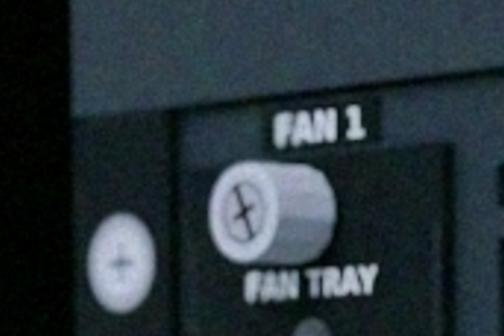

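move --target '[-0.0357,-0.4466,0.1362,0.2215,-0.018,0,-0.4,-0.5,-1,0,0,0,0,0,0,1,1,1]' --speed 0.3

move --pt "0 0 0 0 0 -0.6 -0.4 -0.5 -1 0 0 0 0 0 0 1 1 1" --pt "0 0 0 0 0 0.8 -0.4 -0.5 -1 0 0 0 0 0 0 1 1 1" --pt "0 0 0 0 0 0.2 -0.4 -0.5 -1 0 0 0 0 0 0 1 1 1" --pt "0 0 0 0 0 -0.4 -0.4 -0.5 -1 0 0 0 0 0 0 1 1 1" --speed 0.43 --blend 0.003

Scene clock: 411.07 s.
left_arm: end_effector_position=(+0.8291, -0.2857, +0.5208) position_measured=179 object_status=3 touch_left=((11 11 -11 -12) (-12 -12 2 8) (1 -13 10 2) (-4 6 -6 -1) (-12 1 -7 -6) (1 1 -2 10) (0 -6 -6 -7)) touch_right=((-5 32 22 7) (12 -21 -11 -17) (-6 14 -10 -5) (-21 -5 -7 -4) (2 -11 -2 -14) (40 1 17 10) (4 19 21 -27)) end_effector_quat_wxyz=(+0.707, +0.049, +0.706, +0.009) | right_arm: end_effector_position=(+0.6041, +0.1866, +0.4159) position_measured=3 object_status=3 touch_left=((-20 -3 9 -5) (1 -3 -6 -8) (-7 11 -2 3) (17 -8 -2 0) (-11 9 -3 -7) (10 -3 2 0) (0 5 0 -2)) touch_right=((-16 1 5 3) (0 -12 2 1) (1 -2 -16 -4) (5 -4 4 14) (14 -22 -5 2) (1 -6 -11 11) (11 -4 -3 3)) end_effector_quat_wxyz=(-0.311, +0.635, +0.312, +0.635)
Joint positions: left_arm=[0.679 0.759 -0.515 1.1 -2.125 0.259 -2.298] | right_arm=[0.916 1.188 -1.647 1.873 0.295 -0.068 5.6]
Joint torques (N m): left_arm=[0.1 -23.8 -3.37 -11.96 -0.67 2.05 -0.28] | right_arm=[-1.1 -15.04 -11.14 -4.44 0.27 -1.67 0]
Flange force (N): left_arm=no reading | right_arm=[1.5 -1.6 -1.7]
Hand target: left_arm +0.8291, -0.2857, +0.5208; +0.707, +0.049, +0.706, +0.009 | right_arm +0.6041, +0.1866, +0.4159; -0.311, +0.635, +0.312, +0.635
Off the commanded pose: left_arm 0.000 m, 0 deg | right_arm 0.000 m, 0 deg.
move: done

Scene clock: 420.43 s.
left_arm: end_effector_position=(+0.8291, -0.2857, +0.5208) position_measured=179 object_status=3 touch_left=((-6 8 -3 7) (-10 -3 9 10) (-2 -10 0 -7) (0 2 -3 -2) (-6 -4 0 -11) (-10 -5 2 4) (-2 -10 -11 -8)) touch_right=((11 8 -7 21) (-6 -8 1 -11) (7 2 15 9) (-2 25 -13 -3) (-2 2 8 23) (-20 -7 8 -15) (10 -7 7 -18)) end_effector_quat_wxyz=(+0.577, -0.375, +0.599, -0.409) | right_arm: end_effector_position=(+0.6041, +0.1866, +0.4159) position_measured=3 object_status=3 touch_left=((-6 6 -10 -2) (-4 2 -4 4) (7 10 -4 5) (18 -1 16 -7) (-4 3 1 -1) (7 -8 -9 1) (-5 5 -2 -4)) touch_right=((-5 -2 -8 -15) (10 -4 -6 2) (1 -10 6 4) (-14 -19 7 -2) (-3 0 18 0) (-9 -4 5 -3) (0 11 14 -10)) end_effector_quat_wxyz=(-0.311, +0.635, +0.312, +0.635)
Joint positions: left_arm=[-0.055 1.068 1.409 1.141 -2.574 1.009 4.231] | right_arm=[0.916 1.188 -1.647 1.873 0.295 -0.068 5.6]
Joint torques (N m): left_arm=[0.42 -24.05 7.65 -6.2 -2.75 -0.6 -0.28] | right_arm=[-1.15 -15.03 -11.15 -4.39 0.27 -1.66 0]
Flange force (N): left_arm=[-2.1 3.4 -7.1] | right_arm=[1.5 -1.4 -1.7]
Hand target: left_arm +0.8291, -0.2857, +0.5208; +0.577, -0.375, +0.599, -0.409 | right_arm +0.6041, +0.1866, +0.4159; -0.311, +0.635, +0.312, +0.635
Off the commanded pose: left_arm 0.000 m, 0 deg | right_arm 0.000 m, 0 deg.
move: done

move --pt "0 0 0 0 0 -0.45 -0.4 -0.5 -1 0 0 0 0 0 0 1 1 1" --pt "0 0 0.0447 0 0 -0.45 -0.4 -0.5 -1 0 0 0 0 0 0 1 1 1" --pt "0 0 0.0447 0 0 -0.45 -1 -0.5 -1 0 0 0 0 0 0 1 1 1" --speed '[0.43,0.07,0.05]'

Scene clock: 426.70 s.
left_arm: end_effector_position=(+0.8559, -0.2873, +0.5208) position_measured=201 object_status=0 touch_left=((73 390 373 70) (14 205 143 27) (-6 6 12 3) (-4 7 -9 -1) (-5 -2 -4 -6) (2 -9 -4 -1) (-3 2 -11 -11)) touch_right=((55 474 406 87) (17 182 126 8) (10 13 -6 0) (0 2 -10 2) (-11 -19 2 -10) (-6 15 -4 -21) (17 18 12 17)) end_effector_quat_wxyz=(-0.173, +0.675, -0.212, +0.685) | right_arm: end_effector_position=(+0.6041, +0.1866, +0.4159) position_measured=3 object_status=3 touch_left=((-2 7 -4 -15) (-5 1 -2 -7) (-5 0 3 -1) (-4 4 11 -3) (-5 5 -9 -3) (4 1 -2 -1) (-3 6 -4 -8)) touch_right=((-11 -8 -2 -1) (-2 -12 -9 -13) (-18 -20 14 -5) (2 -3 0 16) (9 1 -15 -1) (8 -27 -5 4) (16 -6 -11 2)) end_effector_quat_wxyz=(-0.311, +0.635, +0.312, +0.635)
Joint positions: left_arm=[0.008 1.305 1.849 1.013 -2.832 1.061 5.301] | right_arm=[0.916 1.188 -1.647 1.873 0.295 -0.068 5.6]
Joint torques (N m): left_arm=[-0.61 -25.88 7.29 -2.07 -2.84 -1.65 -0.23] | right_arm=[-1.16 -15.03 -11.11 -4.4 0.27 -1.66 -0.01]
Flange force (N): left_arm=[-4.2 -1.1 -11.3] | right_arm=[1.5 -1.5 -1.8]
Hand target: left_arm +0.8559, -0.2872, +0.5208; -0.173, +0.675, -0.212, +0.685 | right_arm +0.6041, +0.1866, +0.4159; -0.311, +0.635, +0.312, +0.635
Off the commanded pose: left_arm 0.000 m, 0 deg | right_arm 0.000 m, 0 deg.
move: done

Excellent start. Rotate ~300° with feed.

move --pt "0 0 0.0002 0 0 0.55 -1 -0.5 -1 0 0 0 0 0 0 1 1 1" --pt "0 0 0.0004 0 0 -0.9 -1 -0.5 -1 0 0 0 0 0 0 1 1 1" --pt "0 0 0.0006 0 0 -0.35 -1 -0.5 -1 0 0 0 0 0 0 1 1 1" --speed 0.43 --blend 0.003

Scene clock: 438.17 s.
left_arm: end_effector_position=(+0.8562, -0.2872, +0.5210) position_measured=201 object_status=2 touch_left=((81 404 387 70) (7 229 156 22) (-2 7 15 10) (-5 8 -7 -4) (8 -1 -9 -8) (-2 3 -4 1) (-3 -7 -2 0)) touch_right=((68 467 436 106) (-6 197 154 5) (-16 20 23 5) (2 4 11 14) (11 13 -4 -19) (-7 -8 -36 8) (-14 16 11 3)) end_effector_quat_wxyz=(+0.210, +0.686, +0.172, +0.675) | right_arm: end_effector_position=(+0.6041, +0.1866, +0.4159) position_measured=3 object_status=3 touch_left=((-6 3 11 0) (7 5 -1 -3) (-17 14 8 -2) (8 -1 -3 -2) (-10 5 1 -12) (3 1 -5 8) (-3 12 -4 -1)) touch_right=((-20 5 -4 -5) (-5 -17 2 2) (-4 -14 4 -19) (2 -1 30 -8) (20 -2 -1 -20) (15 -9 -19 20) (-5 0 16 -14)) end_effector_quat_wxyz=(-0.311, +0.635, +0.312, +0.635)
Joint positions: left_arm=[0.302 0.795 0.276 0.993 -2.124 0.515 0.949] | right_arm=[0.916 1.188 -1.647 1.873 0.295 -0.068 5.6]
Joint torques (N m): left_arm=[-0.7 -21.46 1.21 -12.87 -1.59 0 -0.22] | right_arm=[-1.16 -15.06 -11.11 -4.39 0.27 -1.66 0.02]
Flange force (N): left_arm=[1.5 -5.9 -21.2] | right_arm=[1.5 -1.4 -1.8]
Hand target: left_arm +0.8563, -0.2872, +0.5208; +0.210, +0.686, +0.172, +0.675 | right_arm +0.6041, +0.1866, +0.4159; -0.311, +0.635, +0.312, +0.635
Off the commanded pose: left_arm 0.000 m, 0 deg | right_arm 0.000 m, 0 deg.
move: done

move --target '[0,0,0.0001,0,0,0.6,-1,-0.5,-1,0,0,0,0,0,0,1,1,1]' --speed 0.43

Scene clock: 445.57 s.
left_arm: end_effector_position=(+0.8563, -0.2872, +0.5208) position_measured=201 object_status=2 touch_left=((78 408 380 72) (18 230 144 28) (3 6 7 -2) (-1 6 2 -2) (-14 -14 -2 -11) (-6 2 -3 5) (1 -5 -2 1)) touch_right=((45 449 423 104) (40 188 114 38) (7 6 8 8) (-12 4 21 2) (13 -8 32 1) (-8 -13 15 9) (25 -5 17 -26)) end_effector_quat_wxyz=(-0.422, +0.542, -0.454, +0.567) | right_arm: end_effector_position=(+0.6041, +0.1866, +0.4159) position_measured=3 object_status=3 touch_left=((-2 3 -6 6) (-1 -6 0 -2) (-8 7 11 8) (21 0 -2 -1) (5 7 0 -19) (2 5 -13 -2) (-1 3 -5 -7)) touch_right=((0 -1 3 -3) (5 3 -1 2) (7 -11 -9 -15) (-6 -1 16 -9) (1 -5 -27 -5) (7 2 6 6) (13 -31 13 -1)) end_effector_quat_wxyz=(-0.311, +0.635, +0.312, +0.635)
Joint positions: left_arm=[0.573 0.802 -0.359 0.976 -1.965 0.274 -0.666] | right_arm=[0.916 1.188 -1.647 1.873 0.295 -0.068 5.6]
Joint torques (N m): left_arm=[1.84 -20.52 -0.46 -10.3 -0.63 0.01 -0.27] | right_arm=[-1.14 -15.04 -11.14 -4.4 0.26 -1.64 0.02]
Flange force (N): left_arm=no reading | right_arm=[1.5 -1.5 -1.7]
Hand target: left_arm +0.8563, -0.2872, +0.5208; -0.422, +0.542, -0.454, +0.567 | right_arm +0.6041, +0.1866, +0.4159; -0.311, +0.635, +0.312, +0.635
Off the commanded pose: left_arm 0.000 m, 0 deg | right_arm 0.000 m, 0 deg.
move: done

move --target '[0,0,0.0002,0,0,0.3,-1,-0.5,-1,0,0,0,0,0,0,1,1,1]' --speed 0.43

Scene clock: 449.53 s.
left_arm: end_effector_position=(+0.8563, -0.2873, +0.5209) position_measured=201 object_status=2 touch_left=((73 408 380 67) (11 213 134 15) (-2 2 4 7) (2 -1 -10 -1) (-3 1 2 -13) (-5 3 5 0) (-6 -8 -5 -3)) touch_right=((42 440 409 71) (32 135 104 4) (-21 21 0 -27) (2 12 -2 18) (-8 9 1 -4) (3 8 9 16) (-10 12 -14 -5)) end_effector_quat_wxyz=(+0.634, -0.276, +0.651, -0.315) | right_arm: end_effector_position=(+0.6041, +0.1866, +0.4159) position_measured=3 object_status=3 touch_left=((-8 9 1 -5) (0 -1 7 1) (-2 15 -4 4) (11 -1 -2 -10) (-10 2 -2 4) (2 6 4 -6) (-16 5 -4 -7)) touch_right=((-22 11 10 4) (2 7 1 -6) (-7 9 -26 -6) (-12 1 -11 17) (-1 -6 -13 0) (-4 -6 -4 3) (1 -20 8 -4)) end_effector_quat_wxyz=(-0.311, +0.635, +0.312, +0.635)
Joint positions: left_arm=[0.729 0.874 -0.778 0.969 -2.054 0.102 -1.224] | right_arm=[0.916 1.188 -1.647 1.873 0.295 -0.068 5.6]
Joint torques (N m): left_arm=[0.94 -24.12 -4.18 -7.79 -0.16 1.49 -0.23] | right_arm=[-1.18 -15.07 -11.17 -4.4 0.28 -1.63 0]
Flange force (N): left_arm=no reading | right_arm=[1.4 -1.5 -1.8]
Hand target: left_arm +0.8564, -0.2873, +0.5208; +0.634, -0.277, +0.651, -0.313 | right_arm +0.6041, +0.1866, +0.4159; -0.311, +0.635, +0.312, +0.635
Off the commanded pose: left_arm 0.000 m, 0 deg | right_arm 0.000 m, 0 deg.
move: done

Open, retreat, rotate back −324°, then further.

move --pt "0 0 0 0 0 0 -0.4 -0.5 -1 0 0 0 0 0 0 1 1 1" --pt "0 0 -0.044 0 0 0 -0.4 -0.5 -1 0 0 0 0 0 0 1 1 1" --pt "0 0 -0.044 0 0 -0.6 -0.4 -0.5 -1 0 0 0 0 0 0 1 1 1" --pt "0 0 -0.044 0 0 0.8 -0.4 -0.5 -1 0 0 0 0 0 0 1 1 1" --pt "0 0 -0.044 0 0 0.2 -0.4 -0.5 -1 0 0 0 0 0 0 1 1 1" --speed '[0.05,0.1,0.43,0.43,0.43]' --blend '[0,0.003,0.003,0.003,0]' --cameras '["cam_right_wrist"]'

zoom_image --camera "cam_right_wrist" --region '[430, 120, 550, 200]'

Scene clock: 462.77 s.
left_arm: end_effector_position=(+0.8301, -0.2857, +0.5208) position_measured=179 object_status=3 touch_left=((6 6 -7 9) (-6 2 8 5) (-3 -9 3 1) (-7 -1 -12 -3) (-5 -3 0 -4) (0 -2 -6 4) (-3 -5 -8 -4)) touch_right=((-3 22 2 13) (-6 10 -10 -18) (-19 -1 1 -2) (0 7 8 25) (7 -16 20 -11) (-5 -9 14 -4) (-5 -19 -8 -6)) end_effector_quat_wxyz=(+0.699, -0.062, +0.705, -0.102) | right_arm: end_effector_position=(+0.6041, +0.1866, +0.4159) position_measured=3 object_status=3 touch_left=((-18 5 -3 -4) (-7 2 1 -13) (-8 4 5 -3) (7 11 1 6) (-5 9 11 -13) (3 2 -3 -1) (-7 7 5 2)) touch_right=((-12 -12 -5 -2) (-2 -10 26 1) (-3 4 -11 1) (15 -3 -1 19) (-10 3 -9 -5) (4 -15 -16 29) (14 -5 2 -2)) end_effector_quat_wxyz=(-0.311, +0.635, +0.312, +0.635)
Joint positions: left_arm=[0.161 0.778 0.597 1.126 -2.264 0.681 3.726] | right_arm=[0.916 1.188 -1.647 1.873 0.295 -0.068 5.6]
Joint torques (N m): left_arm=[0.06 -23.97 3.5 -11.36 -1.97 0.74 -0.26] | right_arm=[-1.13 -15.04 -11.11 -4.34 0.27 -1.64 0.01]
Flange force (N): left_arm=[1.4 2.9 -6.5] | right_arm=[1.6 -1.4 -1.6]
Hand target: left_arm +0.8301, -0.2857, +0.5208; +0.699, -0.062, +0.705, -0.102 | right_arm +0.6041, +0.1866, +0.4159; -0.311, +0.635, +0.312, +0.635
Off the commanded pose: left_arm 0.000 m, 0 deg | right_arm 0.000 m, 0 deg.
move: done
camera_calibration:
cam_right_wrist: T_world_to_cam=[[0.785207, -0.618916, 0.0198084, -0.371163], [0.0102561, -0.0189858, -0.999767, 0.46437], [0.619148, 0.785228, -0.00856018, -0.363731], [0, 0, 0, 1]] pos_world=[0.511881, 0.0647092, 0.468501]
Images, in order (width x height): cam_right_wrist 896x504.

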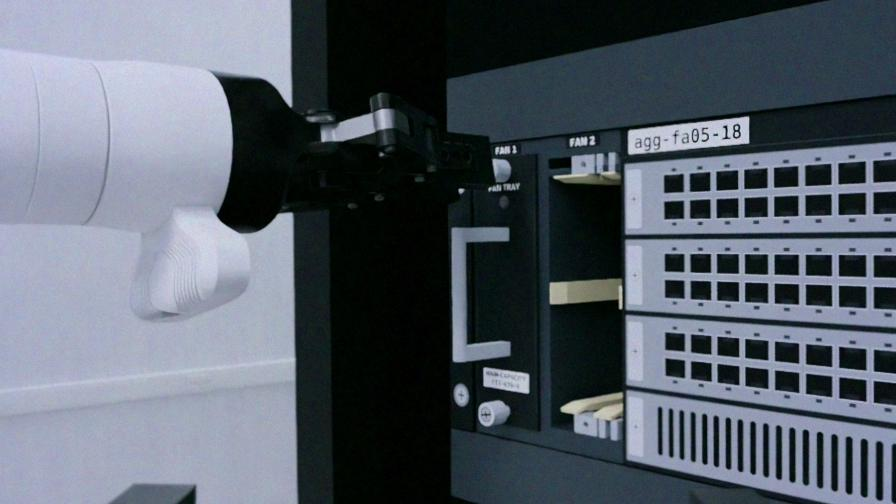

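Scaled by 4.200 from the camera's 896x504 image, which has a finer 1280x720 frame.

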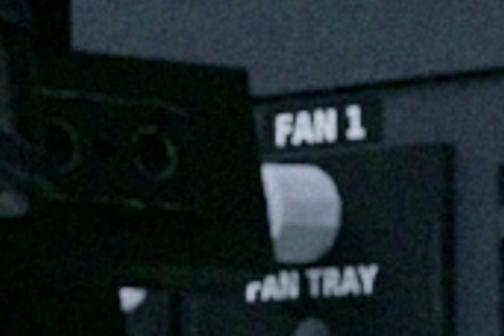

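move --pt "0 0 0 0 0 -0.7 -0.4 -0.5 -1 0 0 0 0 0 0 1 1 1" --pt "0 0 0.0444 0 0 -0.7 -0.4 -0.5 -1 0 0 0 0 0 0 1 1 1" --pt "0 0 0.0444 0 0 -0.7 -1 -0.3 -1 0 0 0 0 0 0 1 1 1" --speed '[0.43,0.07,0.05]'

Scene clock: 471.43 s.
left_arm: end_effector_position=(+0.8567, -0.2873, +0.5207) position_measured=201 object_status=0 touch_left=((43 287 490 101) (9 152 208 38) (0 3 22 -3) (-11 -2 -17 -4) (-5 -3 -7 -9) (0 -2 6 -3) (-16 -5 5 -13)) touch_right=((46 392 521 109) (21 195 183 18) (-6 6 -3 -38) (-22 -5 -13 6) (-15 -13 -7 -7) (32 -5 22 13) (-21 -14 2 -27)) end_effector_quat_wxyz=(-0.226, +0.656, -0.264, +0.670) | right_arm: end_effector_position=(+0.6041, +0.1866, +0.4159) position_measured=3 object_status=3 touch_left=((-8 -3 -2 -7) (2 -3 -11 -8) (0 0 0 9) (14 -5 14 1) (-3 3 -3 -6) (2 -2 0 -6) (2 -3 -8 4)) touch_right=((-20 4 -5 -2) (-17 6 -14 -4) (-3 -2 -25 -8) (-2 1 0 -1) (-8 -2 -1 -12) (1 -6 8 -1) (6 -2 14 -3)) end_effector_quat_wxyz=(-0.311, +0.635, +0.312, +0.635)
Joint positions: left_arm=[0.01 1.018 1.199 1.009 -2.471 0.861 5.55] | right_arm=[0.916 1.188 -1.647 1.873 0.295 -0.068 5.6]
Joint torques (N m): left_arm=[-1.75 -27.48 6.67 -10.82 -3.8 -0.48 -0.22] | right_arm=[-1.12 -15.05 -11.11 -4.36 0.27 -1.66 0.04]
Flange force (N): left_arm=[-7.2 2.4 -15.8] | right_arm=[1.6 -1.4 -1.6]
Hand target: left_arm +0.8567, -0.2873, +0.5208; -0.227, +0.656, -0.264, +0.670 | right_arm +0.6041, +0.1866, +0.4159; -0.311, +0.635, +0.312, +0.635
Off the commanded pose: left_arm 0.000 m, 0 deg | right_arm 0.000 m, 0 deg.
move: done


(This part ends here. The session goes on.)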